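## Task

In the gray crate, get the slip sheet (the thin flat sheet) lying flat on the crate floor with the heat sink (finned metal block) resting on top of it, fins pointing up, and the gray crate still upright and flat on the table.

## Robot and tools

ROBOT. Two arms. left_arm carries a two-finger gripper; right_arm carries a suction cup (vacuum tool). The gripper's fingers point along its own +z and close along its own y; its reported position is the spot between the pads when shut (fingertips extend about 19 mm past it when closed, 6 mm when open), and a block juts about 10 cm toward the gripper's +x. The right tool's reported position is the centre of the cup rim (41 mm wide); the cup faces its own +z, and about 3 cm behind the rim the tool widens to roughly 9 cm sideways.

FRAME. Everything uses the scene frame: origin at table-top height midway between the arms' nominal bases, +x away from the robot over the table, +y toward left_arm, +z up. Image left/right does not match arm names. Reported positions (metres) and quaternions (w,x,y,z) may be off by a few cm.

THE 16-NUMBER ROW (all values in [-1, 1], always all 16 even if one arm is idle): left dx, dy, dz, rx, ry, rz, gripper position, force_limit, speed; then right dx, dy, dz, rx, ry, rz, suction. The six pose numbers per arm are offsets, not poses: measured from that arm's Hand target as it stood when the action or move began, along scene axes, with 1.0 = 0.6 m or 180 degrees; rx, ry, rz form one rotation vector about the Hand target's position. Every row of an action counts from that same start, not from the prior row; a new call starts from the updated Hand target, so repeating an offset moves further. All six zero means re-command the current Hand target. The gripper and suction numbers are absolute settings, not offsets: position +1 = fully open (85 mm), about -0.8 = pads touching, -1 = close until blocked; force_limit sets grip strength (-1 weakest, +1 strongest); speed sets finger speed (about 20, 85, 150 mm/s at -1, 0, +1). Suction above 0.01 is on, at or below 0.01 is off. To keep these unchanged, resend the last values; 0 is a real command. Gripper settings only change after the position number changes by at least 0.01.

TOOLS.
- execute_actions(actions, cameras): actions is a list of actions; each is a list of up to 15 rows, each row lasting 1/30 s, the last row repeating to fill 15 steps. An empty list just returns state and images. cameras: list of names, [] for none, omitted or ["all"] for all.
- move(target, speed, blend, stop_force, zero, blocking, cameras): straight-line path for each arm. target is one row or a list of up to 15 rows, every row's offsets counted from the Hand targets at the move's start. speed in m/s, 0.002 to 1 (default 0.25), one number or one per target. blend in m rounds corners of a list. stop_force in N, 12 to 80, ends an arm's path when it feels that much push along its travel; use it slowly with a small value for approaching contacts, omit it when backing off something, and don't trust it while the tool rotates. zero (with stop_force) re-zeroes the force reading first. blocking=false returns early (not with stop_force). The result adds a move: line such as done, off_target, moving, held or fault, plus limits (paced = pose clipped, held = steps withheld). Paths ignore obstacles and the other arm; ten-second cap.
- wait(seconds 0 to 10): lets time pass holding commands.
- stop(): brakes a running move.
- zoom_image(camera, region [x0,y0,x1,y1] in pixels, at most 504x504): closer look at the latest image.
- finished_scene(scene): ends the current scene, given its number; irreversible.

CAMERAS: cam_head_left, cam_head_right, cam_left_wrist, cam_right_wrist, each 896x504.

RESULTS. Hand target = last commanded pose after clipping; the arm often rests slightly short of it, so send the remaining gap as an offset. Each step the command is clipped to within 70 mm and 16 degrees of the actual pose. object_status for the gripper: 0 moving, 1 blocked while opening, 2 blocked while closing (a grip), 3 reached the request or pads met. position_measured is in counts: 3 open, 78 ≈ 60 mm, 130 ≈ 40 mm, 180 ≈ 20 mm, 230 pads meet. suction_measured near 0 = no seal, 0.83+ = airtight; part_present turns 1 at 0.50 and back to 0 below 0.45. A held part sits up to 16 mm nearer the tool. Joint velocities read "within noise" when the arm is still. Flange force gives the outside force on the tool along its own axes (noisy; "no reading" possible). MOTOR HOT, fault and BASES lines may appear.

TECHNIQUE. For suction, switch it on and press the cup flat onto a smooth area away from edges and holes; release by setting the part down on its support, then turning suction off, and lift at least 22 mm. For the gripper, close with position -1 and confirm object_status 2.

AVOID. Dropping parts, opening or venting while a part still moves, fast impacts, pressing past firm contact (stiff arms fault quickly), any outside force reaching 150 N or joint torque over the limits (148 N m for waist, shoulder, elbow; 37.2 for the wrist joints) which freezes the arm for 10 s, strong grips on a part still resting on something, bumping the two arms together, anything leaving the table, tipping crates, and long stretched or straining poses that overheat motors.

Each tool is called after "Emit:" as name(argument=value, ...), one argument or row to a line, values as JSON.

## Session

Emit:
execute_actions(
  actions=[],
)

Scene clock: 0.00 s.
left_arm: end_effector_position=(+0.4775, +0.5311, +0.3554) position_measured=3 object_status=3 end_effector_quat_wxyz=(-0.173, +0.563, +0.634, +0.501) | right_arm: end_effector_position=(+0.8275, -0.7115, +0.1762) suction_measured=0.00 part_present=0 end_effector_quat_wxyz=(+0.599, +0.389, +0.622, +0.320)
Joint positions: left_arm=[-0.176 0.002 -0.038 -1.112 -1.327 -1.135] | right_arm=[-0.38 0.929 0.126 0.535 0.795 -1.414]
Joint velocities: within noise
Flange force (N): no reading
Hand target: left_arm +0.4775, +0.5311, +0.3554; -0.173, +0.563, +0.634, +0.501 | right_arm +0.8275, -0.7115, +0.1762; +0.599, +0.389, +0.622, +0.320
camera_calibration:
cam_left_wrist: T_world_to_cam=[[0.912034, -0.117608, 0.39289, -0.494434], [0.15552, -0.787267, -0.596678, 0.572332], [0.379483, 0.605293, -0.699724, -0.126481], [0, 0, 0, 1]] pos_world=[0.409929, 0.468987, 0.447255]
cam_right_wrist: T_world_to_cam=[[-0.176343, -0.460292, -0.870077, -0.0180962], [-0.459758, 0.820101, -0.340672, 1.04817], [0.87036, 0.33995, -0.356242, -0.338741], [0, 0, 0, 1]] pos_world=[0.77354, -0.752779, 0.220663]

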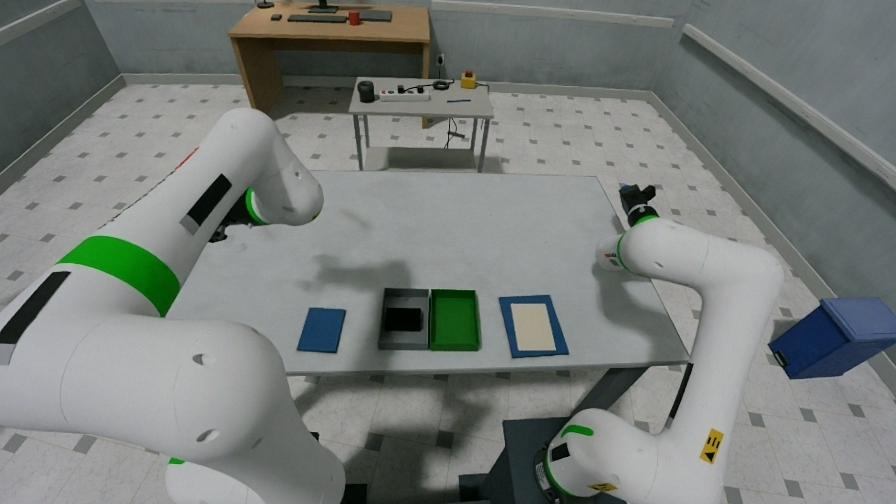

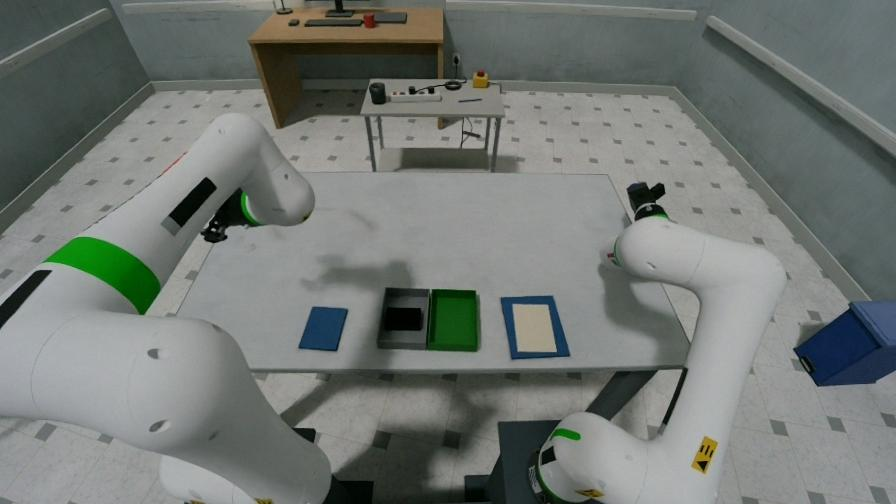

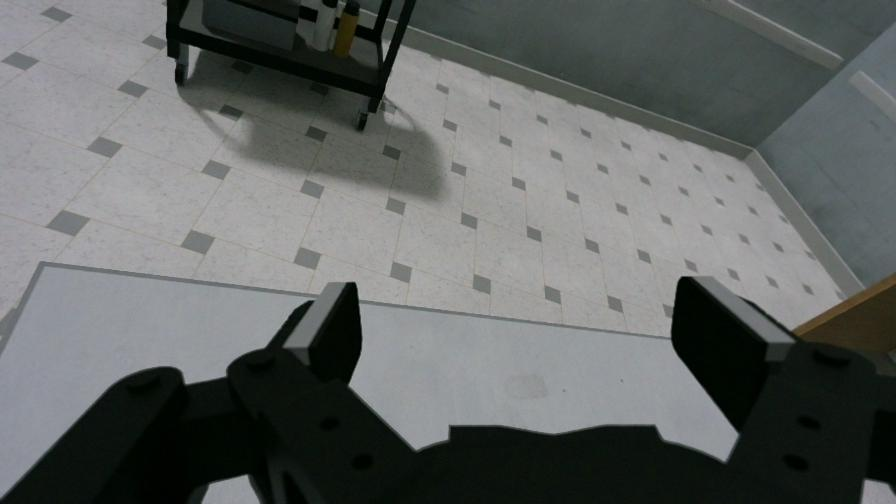

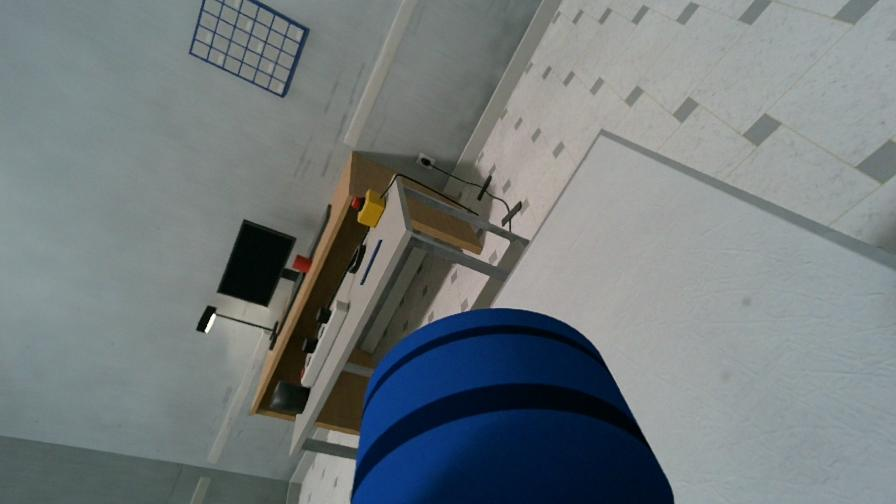

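Emit:
move(
  target=[
    [-0.03,-0.2,0.03,-0.08,0.039,-0.0085,1,-0.7,-1,0,0,0.25,0,0,-0.0856,0],
    [-0.09,-0.6,0.03,-0.24,0.117,-0.025,1,-0.7,-1,-0.396,0.136,0.373,0.0959,0.4671,-0.069,0],
    [-0.1292,-0.8102,0.0077,-0.32,0.1557,-0.0337,1,-0.7,-1,-0.6625,0.6525,0.3063,-0.234,0.4377,0.2844,0],
  ],
  speed=[0.3,0.3,0.4],
  blend=[0,0.05,0],
)

Emit:
zoom_image(
  camera="cam_left_wrist",
  region=[380, 0, 660, 200],
)

Emit:
zoom_image(
  camera="cam_right_wrist",
  region=[300, 0, 560, 270],
)

Scene clock: 63.47 s.
left_arm: end_effector_position=(+0.3999, +0.0450, +0.3600) position_measured=3 object_status=3 end_effector_quat_wxyz=(+0.000, +0.707, +0.707, -0.001) | right_arm: end_effector_position=(+0.4300, -0.3200, +0.3599) suction_measured=0.00 part_present=0 end_effector_quat_wxyz=(+0.001, +0.001, +1.000, +0.001)
Joint positions: left_arm=[-0.46 0.299 0.449 0.001 -1.721 -1.146] | right_arm=[0.309 0.025 0.092 -0.001 -1.636 -0.248]
Joint velocities: within noise
Flange force (N): left_arm=[-3.0 4.8 -4.9] | right_arm=[0.4 0.3 2.4]
Hand target: left_arm +0.3999, +0.0450, +0.3600; +0.000, +0.707, +0.707, -0.001 | right_arm +0.4300, -0.3200, +0.3599; +0.001, +0.001, +1.000, +0.001
Off the commanded pose: left_arm 0.000 m, 0 deg | right_arm 0.000 m, 0 deg.
move: done
camera_calibration:
cam_left_wrist: T_world_to_cam=[[0.99839, -0.0347926, -0.0447964, -0.363372], [-0.0175889, -0.940747, 0.338654, -0.0561752], [-0.0539247, -0.337321, -0.939844, 0.502655], [0, 0, 0, 1]] pos_world=[0.388905, 0.104067, 0.475163]
cam_right_wrist: T_world_to_cam=[[-0.0293147, -0.996642, 0.0764591, -0.323572], [-0.871826, 0.0629093, 0.485759, 0.244371], [-0.488938, -0.0524191, -0.870742, 0.583713], [0, 0, 0, 1]] pos_world=[0.488963, -0.307261, 0.414298]

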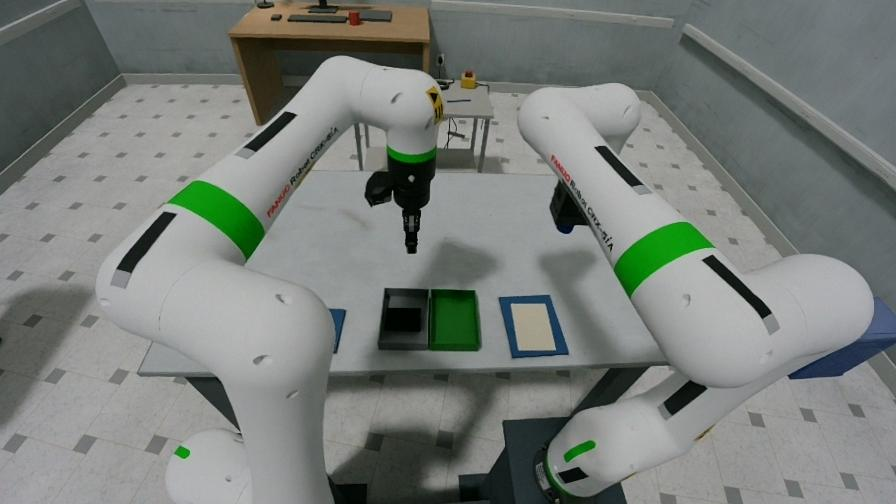

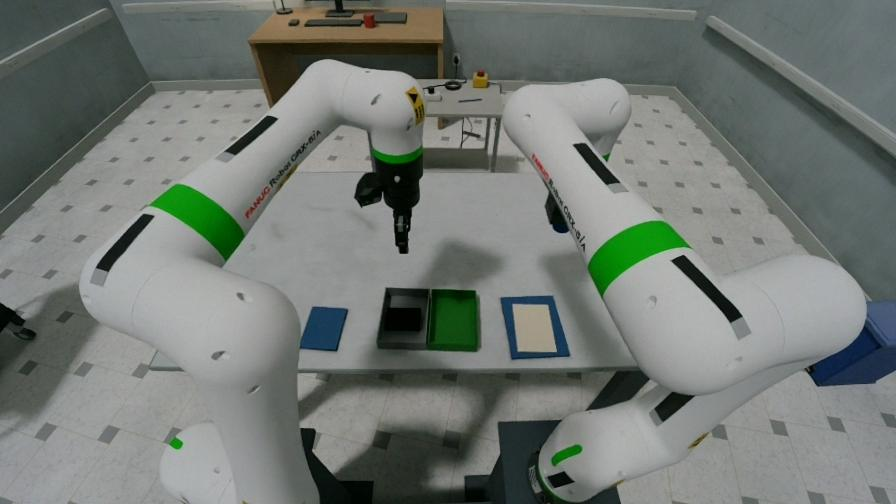

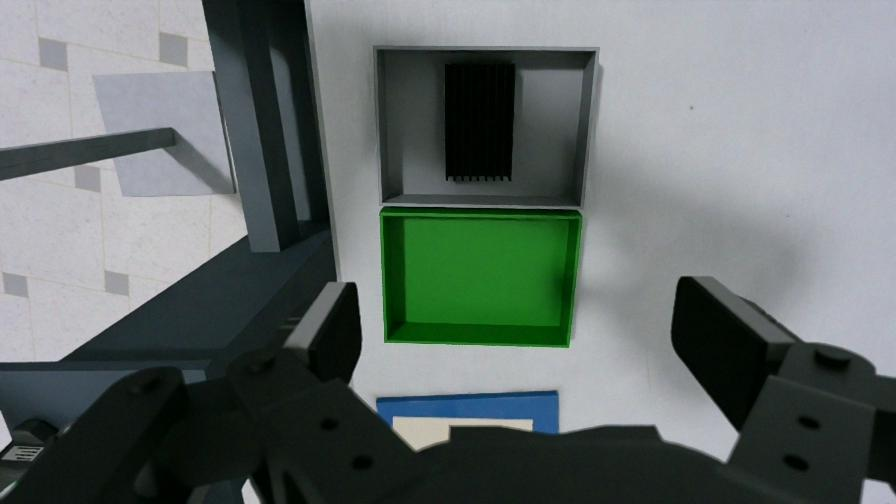

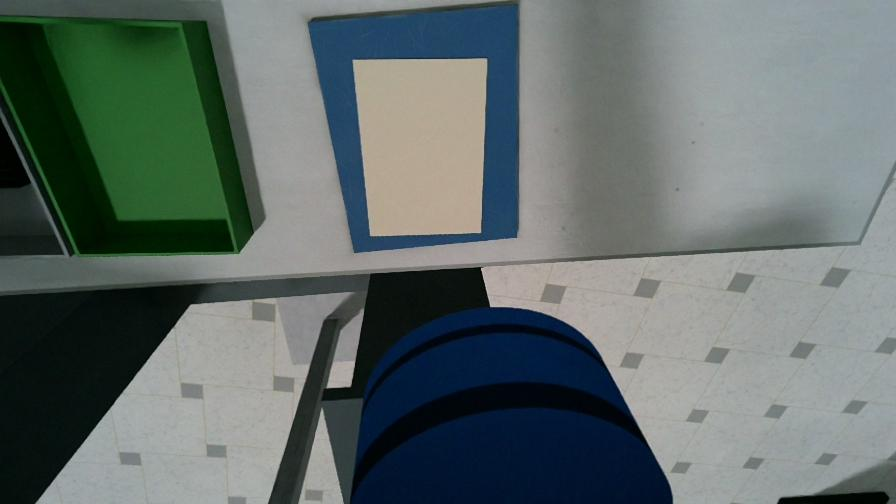

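Scaled by 1.800 from the camera's 896x504 image, which has a finer 1280x720 frame.

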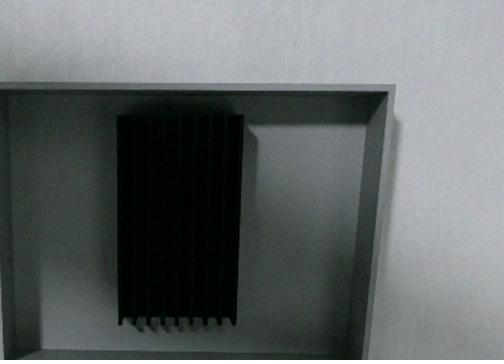

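Scaled by 1.867 from the camera's 896x504 image, which has a finer 1280x720 frame.

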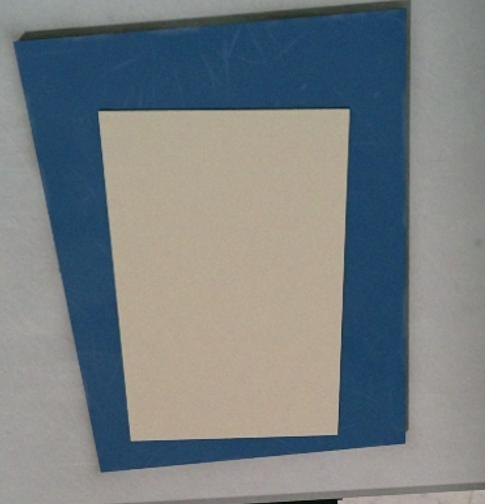

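Emit:
move(
  target=[
    [-0.006,0.0367,-0.46,0,0,-0.0089,1,-0.7,-1,-0.1547,0.0103,-0.46,0,0,-0.0078,0],
    [-0.006,0.0367,-0.563,0,0,-0.0089,1,-0.7,-1,-0.1547,0.0103,-0.5558,0,0,-0.0078,0],
  ],
  blend=0.02,
  speed=[0.35,0.1],
  cameras=["cam_left_wrist"],
)

Scene clock: 99.80 s.
left_arm: end_effector_position=(+0.3964, +0.0670, +0.0222) position_measured=3 object_status=3 end_effector_quat_wxyz=(+0.000, +0.717, +0.697, -0.001) | right_arm: end_effector_position=(+0.3372, -0.3137, +0.0265) suction_measured=0.00 part_present=0 end_effector_quat_wxyz=(+0.001, +0.013, +1.000, +0.001)
Joint positions: left_arm=[-0.425 0.453 -0.168 0.001 -0.95 -1.21] | right_arm=[0.392 0.088 -0.694 -0.001 -0.787 -0.355]
Joint velocities: within noise
Flange force (N): left_arm=[-1.2 2.6 -0.9] | right_arm=[0.2 1.4 3.4]
Hand target: left_arm +0.3963, +0.0670, +0.0222; +0.000, +0.717, +0.697, -0.001 | right_arm +0.3372, -0.3138, +0.0265; +0.001, +0.013, +1.000, +0.001
Off the commanded pose: left_arm 0.000 m, 0 deg | right_arm 0.000 m, 0 deg.
move: done
camera_calibration:
cam_left_wrist: T_world_to_cam=[[0.997031, -0.0626922, -0.0447177, -0.371779], [-0.0439124, -0.939898, 0.338621, 0.0893324], [-0.0632589, -0.335651, -0.93986, 0.196027], [0, 0, 0, 1]] pos_world=[0.386998, 0.126453, 0.137363]
Images, in order (width x height): cam_left_wrist 896x504.

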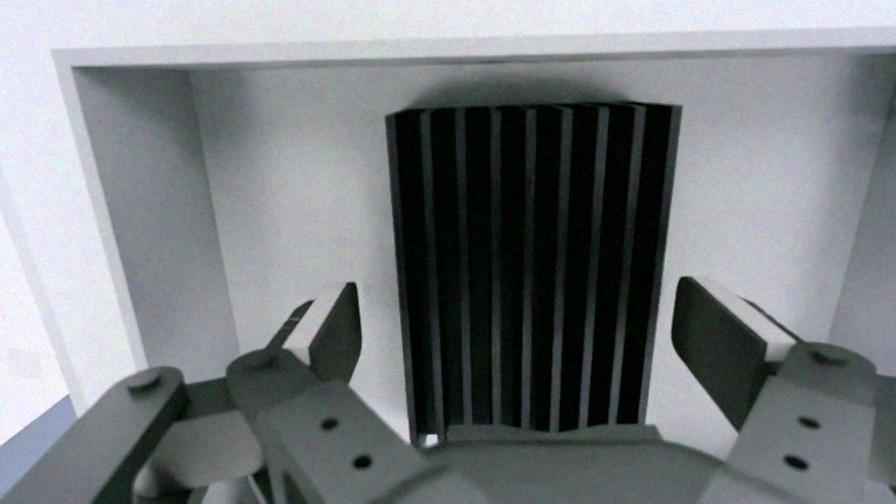

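Emit:
move(
  target=[0,0,0,0,0,0,-1,-0.7,-1,0,0,-0.08,0,0,0,1],
  speed=0.012,
  stop_force=12,
  cameras=[],
)

Scene clock: 107.90 s.
left_arm: end_effector_position=(+0.3964, +0.0670, +0.0222) position_measured=78 object_status=2 end_effector_quat_wxyz=(+0.000, +0.717, +0.697, -0.001) | right_arm: end_effector_position=(+0.3372, -0.3138, -0.0053) suction_measured=0.90 part_present=1 end_effector_quat_wxyz=(+0.001, +0.013, +1.000, +0.001)
Joint positions: left_arm=[-0.425 0.453 -0.168 0.002 -0.95 -1.21] | right_arm=[0.392 0.163 -0.715 -0.001 -0.691 -0.355]
Joint velocities: within noise
Flange force (N): left_arm=[0.1 1.8 -13.0] | right_arm=[9.1 2.0 -31.1]
Hand target: left_arm +0.3963, +0.0670, +0.0222; +0.000, +0.717, +0.697, -0.001 | right_arm +0.3372, -0.3138, -0.0053; +0.001, +0.013, +1.000, +0.001 (not the last commanded pose)
Off the commanded pose: left_arm 0.000 m, 0 deg | right_arm 0.016 m, 0 deg.
move: contact (right_arm)
No camera images: "cameras" was empty.

Emit:
move(
  target=[
    [0,0.01,0.13,0,0,0,-1,-0.7,-1,0,0,0.1255,0,0,0,1],
    [0.0393,0.405,0.2,0,0,-0.0033,-1,-0.7,-1,0.03,0.3,0.1255,0,0,-0.004,1],
    [0.0393,0.405,0.2,0,0,-0.0033,-1,-0.7,-1,0.0463,0.6233,0.1255,0,0,-0.0078,1],
    [0.0393,0.405,0.2,0,0,-0.0033,-1,-0.7,-1,0.0463,0.6233,0.08,0,0,-0.0078,1],
  ],
  speed=[0.08,0.2,0.18,0.06],
  blend=[0.02,0.03,0.013,0],
  cameras=["cam_head_left","cam_head_right","cam_left_wrist"],
)

Emit:
zoom_image(
  camera="cam_head_left",
  region=[365, 285, 445, 360],
)

Emit:
zoom_image(
  camera="cam_head_right",
  region=[365, 285, 445, 360],
)

Scene clock: 120.33 s.
left_arm: end_effector_position=(+0.4199, +0.3100, +0.1422) position_measured=78 object_status=2 end_effector_quat_wxyz=(+0.000, +0.721, +0.693, -0.001) | right_arm: end_effector_position=(+0.3650, +0.0602, +0.0427) suction_measured=0.90 part_present=1 end_effector_quat_wxyz=(+0.001, +0.025, +1.000, +0.001)
Joint positions: left_arm=[0.078 0.137 -0.264 0.001 -1.17 -1.722] | right_arm=[1.052 0.425 -0.201 0.001 -0.943 -1.041]
Joint velocities: within noise
Flange force (N): left_arm=[0.5 4.4 0.1] | right_arm=[0.8 0.0 2.6]
Hand target: left_arm +0.4199, +0.3100, +0.1422; +0.000, +0.721, +0.693, -0.001 | right_arm +0.3650, +0.0602, +0.0427; +0.001, +0.025, +1.000, +0.001
Off the commanded pose: left_arm 0.000 m, 0 deg | right_arm 0.000 m, 0 deg.
move: done
camera_calibration:
cam_left_wrist: T_world_to_cam=[[0.996325, -0.0730528, -0.0447168, -0.371179], [-0.0536798, -0.939388, 0.338629, 0.28207], [-0.0667442, -0.334984, -0.939857, 0.393122], [0, 0, 0, 1]] pos_world=[0.411195, 0.369547, 0.257363]
Images, in order (width x height): cam_head_left 896x504, cam_head_right 896x504, cam_left_wrist 896x504.

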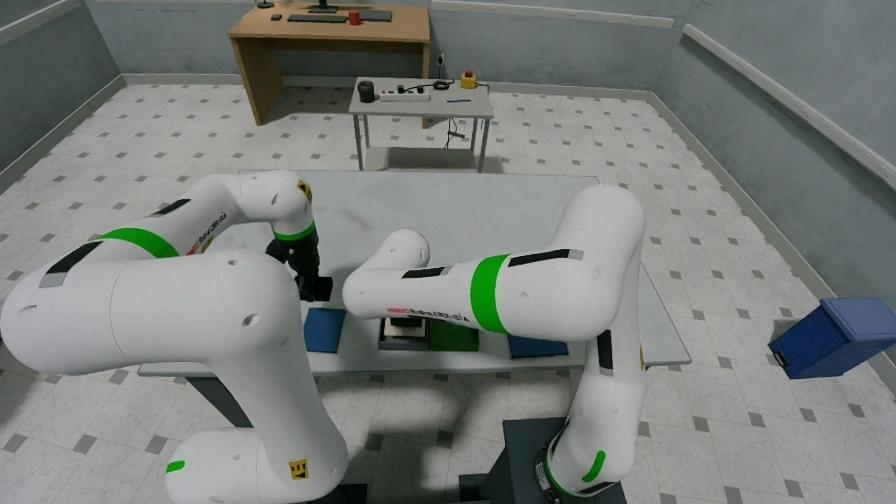

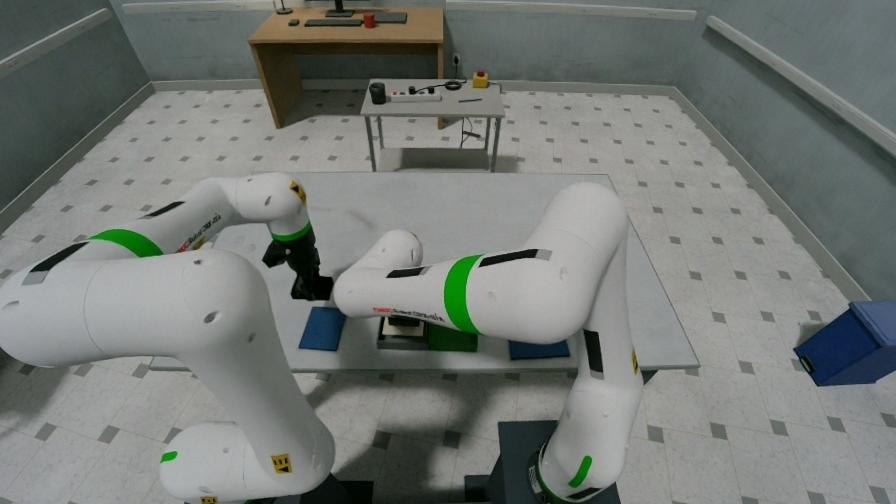

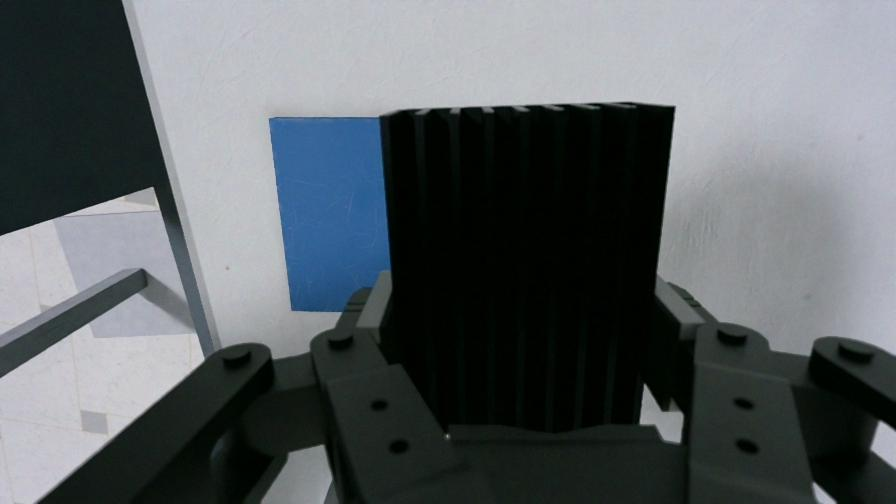

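Scaled by 6.300 from the camera's 896x504 image, which has a finer 1280x720 frame.

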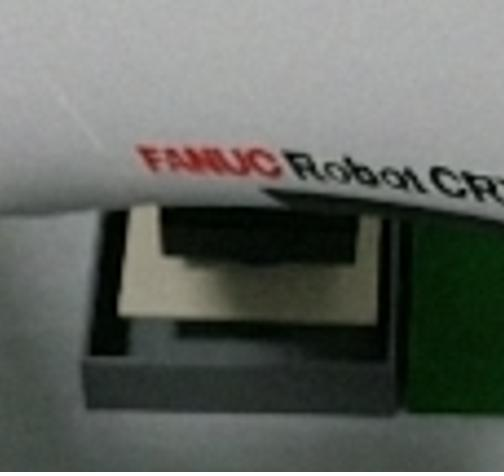

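Scaled by 6.300 from the camera's 896x504 image, which has a finer 1280x720 frame.

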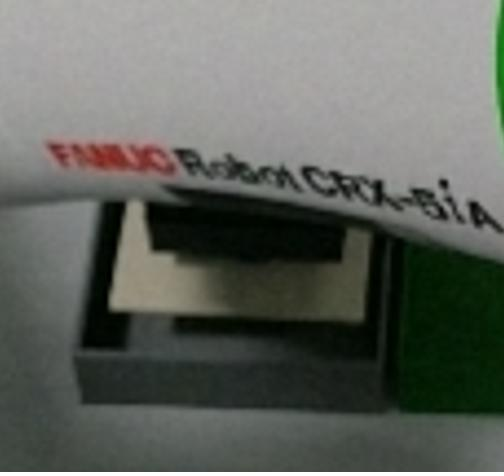

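Emit:
move(
  target=[
    [0,0,0,0,0,0,-1,-0.7,-1,0,0.0042,-0.066,0,0,0,1],
    [0,0,0,0,0,0,-1,-0.7,-1,0,0.0042,-0.12,0,0,0,1],
  ],
  speed=[0.04,0.01],
  stop_force=12,
  cameras=[],
)

Scene clock: 130.97 s.
left_arm: end_effector_position=(+0.4199, +0.3100, +0.1422) position_measured=78 object_status=2 end_effector_quat_wxyz=(+0.000, +0.721, +0.693, -0.001) | right_arm: end_effector_position=(+0.3651, +0.0628, -0.0118) suction_measured=0.90 part_present=1 end_effector_quat_wxyz=(+0.001, +0.025, +1.000, +0.001)
Joint positions: left_arm=[0.078 0.137 -0.264 0.001 -1.17 -1.722] | right_arm=[1.055 0.515 -0.225 0.001 -0.829 -1.044]
Joint velocities: within noise
Flange force (N): left_arm=[0.3 4.0 0.7] | right_arm=[4.2 -2.0 -18.0]
Hand target: left_arm +0.4199, +0.3100, +0.1422; +0.000, +0.721, +0.693, -0.001 | right_arm +0.3651, +0.0628, -0.0118; +0.001, +0.025, +1.000, +0.001 (not the last commanded pose)
Off the commanded pose: left_arm 0.000 m, 0 deg | right_arm 0.018 m, 0 deg.
move: contact (right_arm); path passed 1 of 2 targets
No camera images: "cameras" was empty.

Emit:
move(
  target=[
    [0,0,0,0,0,0,-1,-0.7,-1,0,0,0.005,0,0,0,0],
    [0,0,0,0,0,0,-1,-0.7,-1,0,0,0.05,0,0,0,0],
    [0,-0.03,0,0,0,0,-1,-0.7,-1,0,-0.06,0.17,0,0,0,0],
    [-0.01,-0.15,-0.01,0,0,0,-1,-0.7,-1,0,-0.45,0.17,0,0,0,0],
    [-0.0337,-0.413,-0.037,0,0,0,-1,-0.7,-1,0,-0.55,0.17,0,0,0,0],
    [-0.0337,-0.413,-0.162,0,0,0,-1,-0.7,-1,0,-0.55,0.17,0,0,0,0],
  ],
  speed=[0.02,0.05,0.2,0.3,0.2,0.1],
  blend=[0,0.01,0.03,0.03,0.01,0],
  cameras=["cam_left_wrist","cam_head_left"],
)

Emit:
zoom_image(
  camera="cam_head_left",
  region=[365, 275, 445, 360],
)

Scene clock: 143.63 s.
left_arm: end_effector_position=(+0.3997, +0.0623, +0.0450) position_measured=78 object_status=2 end_effector_quat_wxyz=(+0.000, +0.721, +0.693, +0.000) | right_arm: end_effector_position=(+0.3651, -0.2672, +0.0903) suction_measured=0.00 part_present=0 end_effector_quat_wxyz=(+0.001, +0.025, +1.000, +0.001)
Joint positions: left_arm=[-0.431 0.434 -0.133 0.001 -1.004 -1.214] | right_arm=[0.485 0.038 -0.555 0 -0.975 -0.473]
Joint velocities: within noise
Flange force (N): left_arm=[-1.6 2.8 1.1] | right_arm=[1.0 1.0 2.3]
Hand target: left_arm +0.3997, +0.0622, +0.0450; +0.000, +0.721, +0.693, -0.001 | right_arm +0.3651, -0.2672, +0.0902; +0.001, +0.025, +1.000, +0.001
Off the commanded pose: left_arm 0.000 m, 0 deg | right_arm 0.000 m, 0 deg.
move: done
camera_calibration:
cam_left_wrist: T_world_to_cam=[[0.996332, -0.073008, -0.0446346, -0.373424], [-0.0536718, -0.939422, 0.338535, 0.0811314], [-0.0666464, -0.334897, -0.939895, 0.217361], [0, 0, 0, 1]] pos_world=[0.390895, 0.121747, 0.160163]
Images, in order (width x height): cam_head_left 896x504, cam_left_wrist 896x504.

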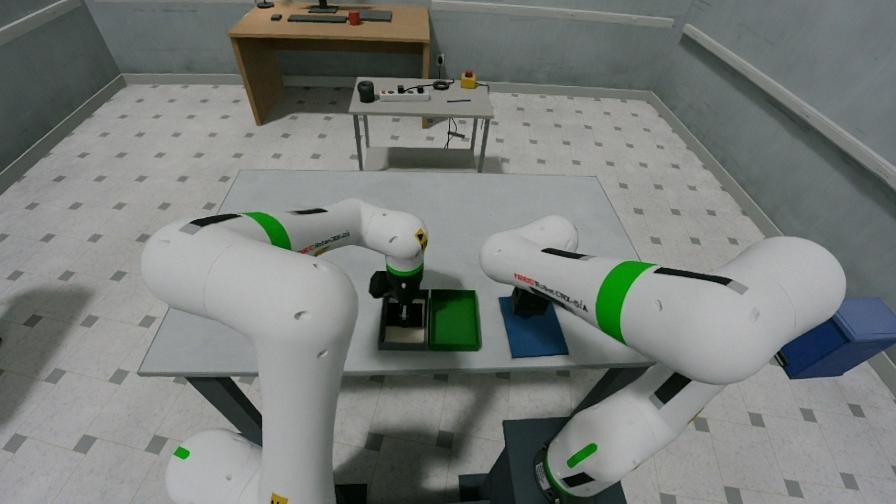

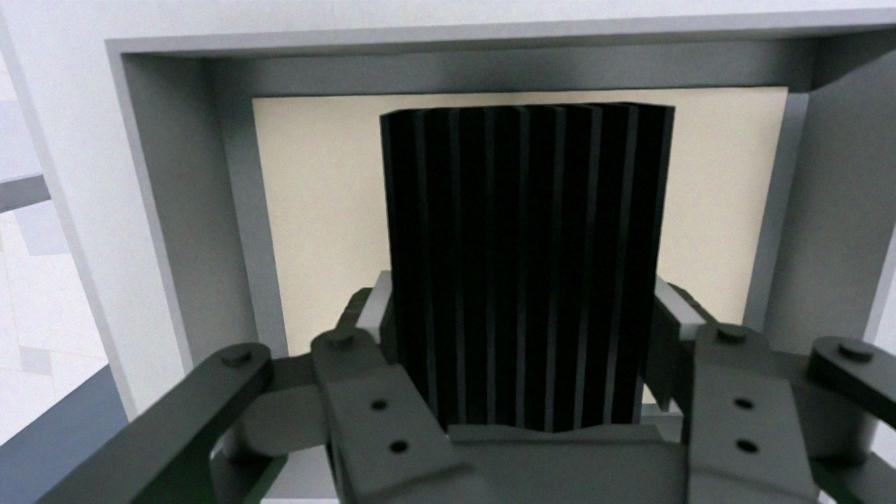

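Scaled by 5.929 from the camera's 896x504 image, which has a finer 1280x720 frame.

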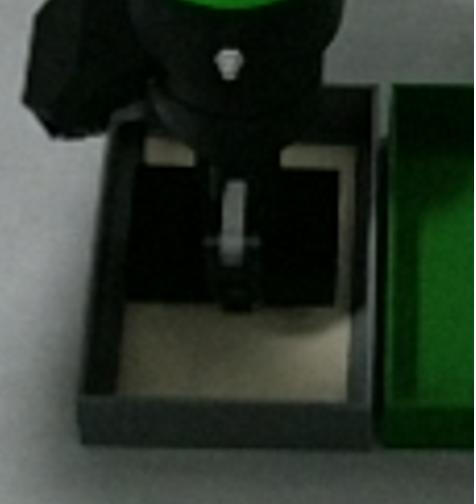

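Emit:
move(
  target=[
    [0,-0.005,-0.028,0,0,0,-1,-0.7,-1,0,0,0,0,0,0,0],
    [0,-0.005,-0.055,0,0,0,-1,-0.7,-1,0,0,0,0,0,0,0],
  ],
  speed=[0.05,0.008],
  stop_force=12,
  cameras=[],
)

Emit:
move(
  target=[
    [0,0,0.001,0,0,0,-1,-0.7,-1,0,0,0,0,0,0,0],
    [0,0,0.0015,0,0,0,1,-0.7,-1,0,0,0,0,0,0,0],
    [0,0,0.12,0,0,0,1,-0.7,-1,0,0,0,0,0,0,0],
    [0,0.2,0.35,0,0,0,1,-0.7,-1,0,-0.1,0.1,0,0,0,0],
  ],
  speed=[0.02,0.02,0.08,0.25],
  blend=[0,0,0.02,0],
  cameras=["cam_head_left","cam_left_wrist"],
)

Emit:
zoom_image(
  camera="cam_head_left",
  region=[365, 275, 445, 360],
)

Scene clock: 158.33 s.
left_arm: end_effector_position=(+0.3998, +0.0592, +0.0240) position_measured=78 object_status=2 end_effector_quat_wxyz=(+0.000, +0.721, +0.693, -0.001) | right_arm: end_effector_position=(+0.3651, -0.2672, +0.0902) suction_measured=0.00 part_present=0 end_effector_quat_wxyz=(+0.001, +0.025, +1.000, +0.001)
Joint positions: left_arm=[-0.436 0.466 -0.143 0.002 -0.961 -1.209] | right_arm=[0.485 0.038 -0.555 0 -0.975 -0.473]
Joint velocities: within noise
Flange force (N): left_arm=[3.1 -0.6 -26.3] | right_arm=[0.9 0.6 2.4]
Hand target: left_arm +0.3998, +0.0592, +0.0240; +0.000, +0.721, +0.693, -0.001 (not the last commanded pose) | right_arm +0.3651, -0.2672, +0.0902; +0.001, +0.025, +1.000, +0.001
Off the commanded pose: left_arm 0.012 m, 0 deg | right_arm 0.000 m, 0 deg.
move: contact (left_arm); path passed 1 of 2 targets
No camera images: "cameras" was empty.

Scene clock: 162.77 s.
left_arm: end_effector_position=(+0.3998, +0.1792, +0.2339) position_measured=3 object_status=3 end_effector_quat_wxyz=(+0.000, +0.721, +0.693, -0.001) | right_arm: end_effector_position=(+0.3651, -0.3272, +0.1502) suction_measured=0.00 part_present=0 end_effector_quat_wxyz=(+0.001, +0.025, +1.000, +0.001)
Joint positions: left_arm=[-0.207 0.122 -0.058 0.001 -1.391 -1.437] | right_arm=[0.333 -0.046 -0.479 -0.001 -1.136 -0.321]
Joint velocities: within noise
Flange force (N): left_arm=[-0.3 4.3 -2.9] | right_arm=[1.0 0.7 2.5]
Hand target: left_arm +0.3998, +0.1792, +0.2340; +0.000, +0.721, +0.693, -0.001 | right_arm +0.3651, -0.3272, +0.1502; +0.001, +0.025, +1.000, +0.001
Off the commanded pose: left_arm 0.000 m, 0 deg | right_arm 0.000 m, 0 deg.
move: done
camera_calibration:
cam_left_wrist: T_world_to_cam=[[0.996332, -0.0730199, -0.0446195, -0.35656], [-0.0536733, -0.939347, 0.338743, 0.126916], [-0.0666482, -0.335106, -0.93982, 0.434088], [0, 0, 0, 1]] pos_world=[0.390995, 0.238647, 0.349063]
Images, in order (width x height): cam_head_left 896x504, cam_left_wrist 896x504.

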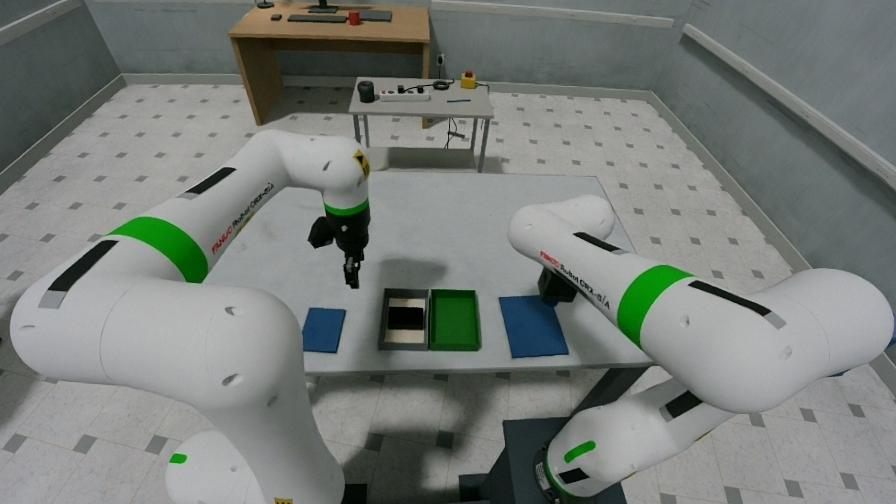

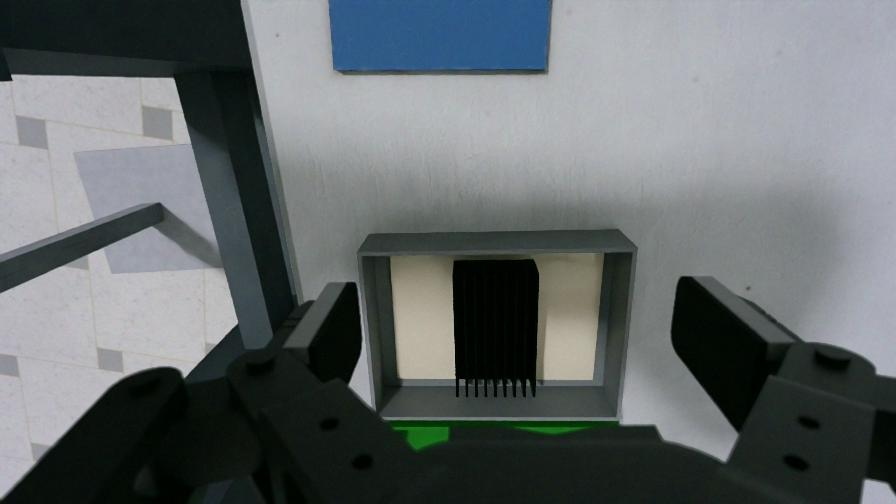

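Scaled by 5.929 from the camera's 896x504 image, which has a finer 1280x720 frame.

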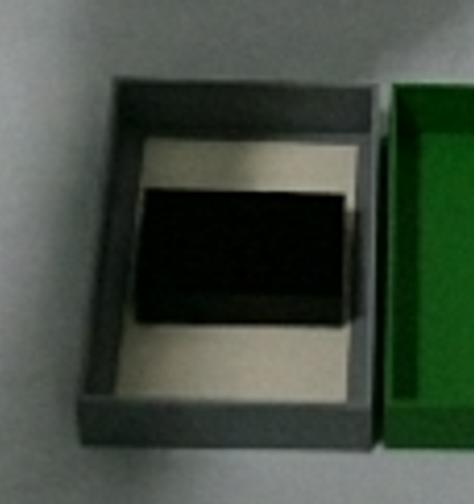

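Emit:
finished_scene(
  scene=3,
)

The scene is finished: the task was done.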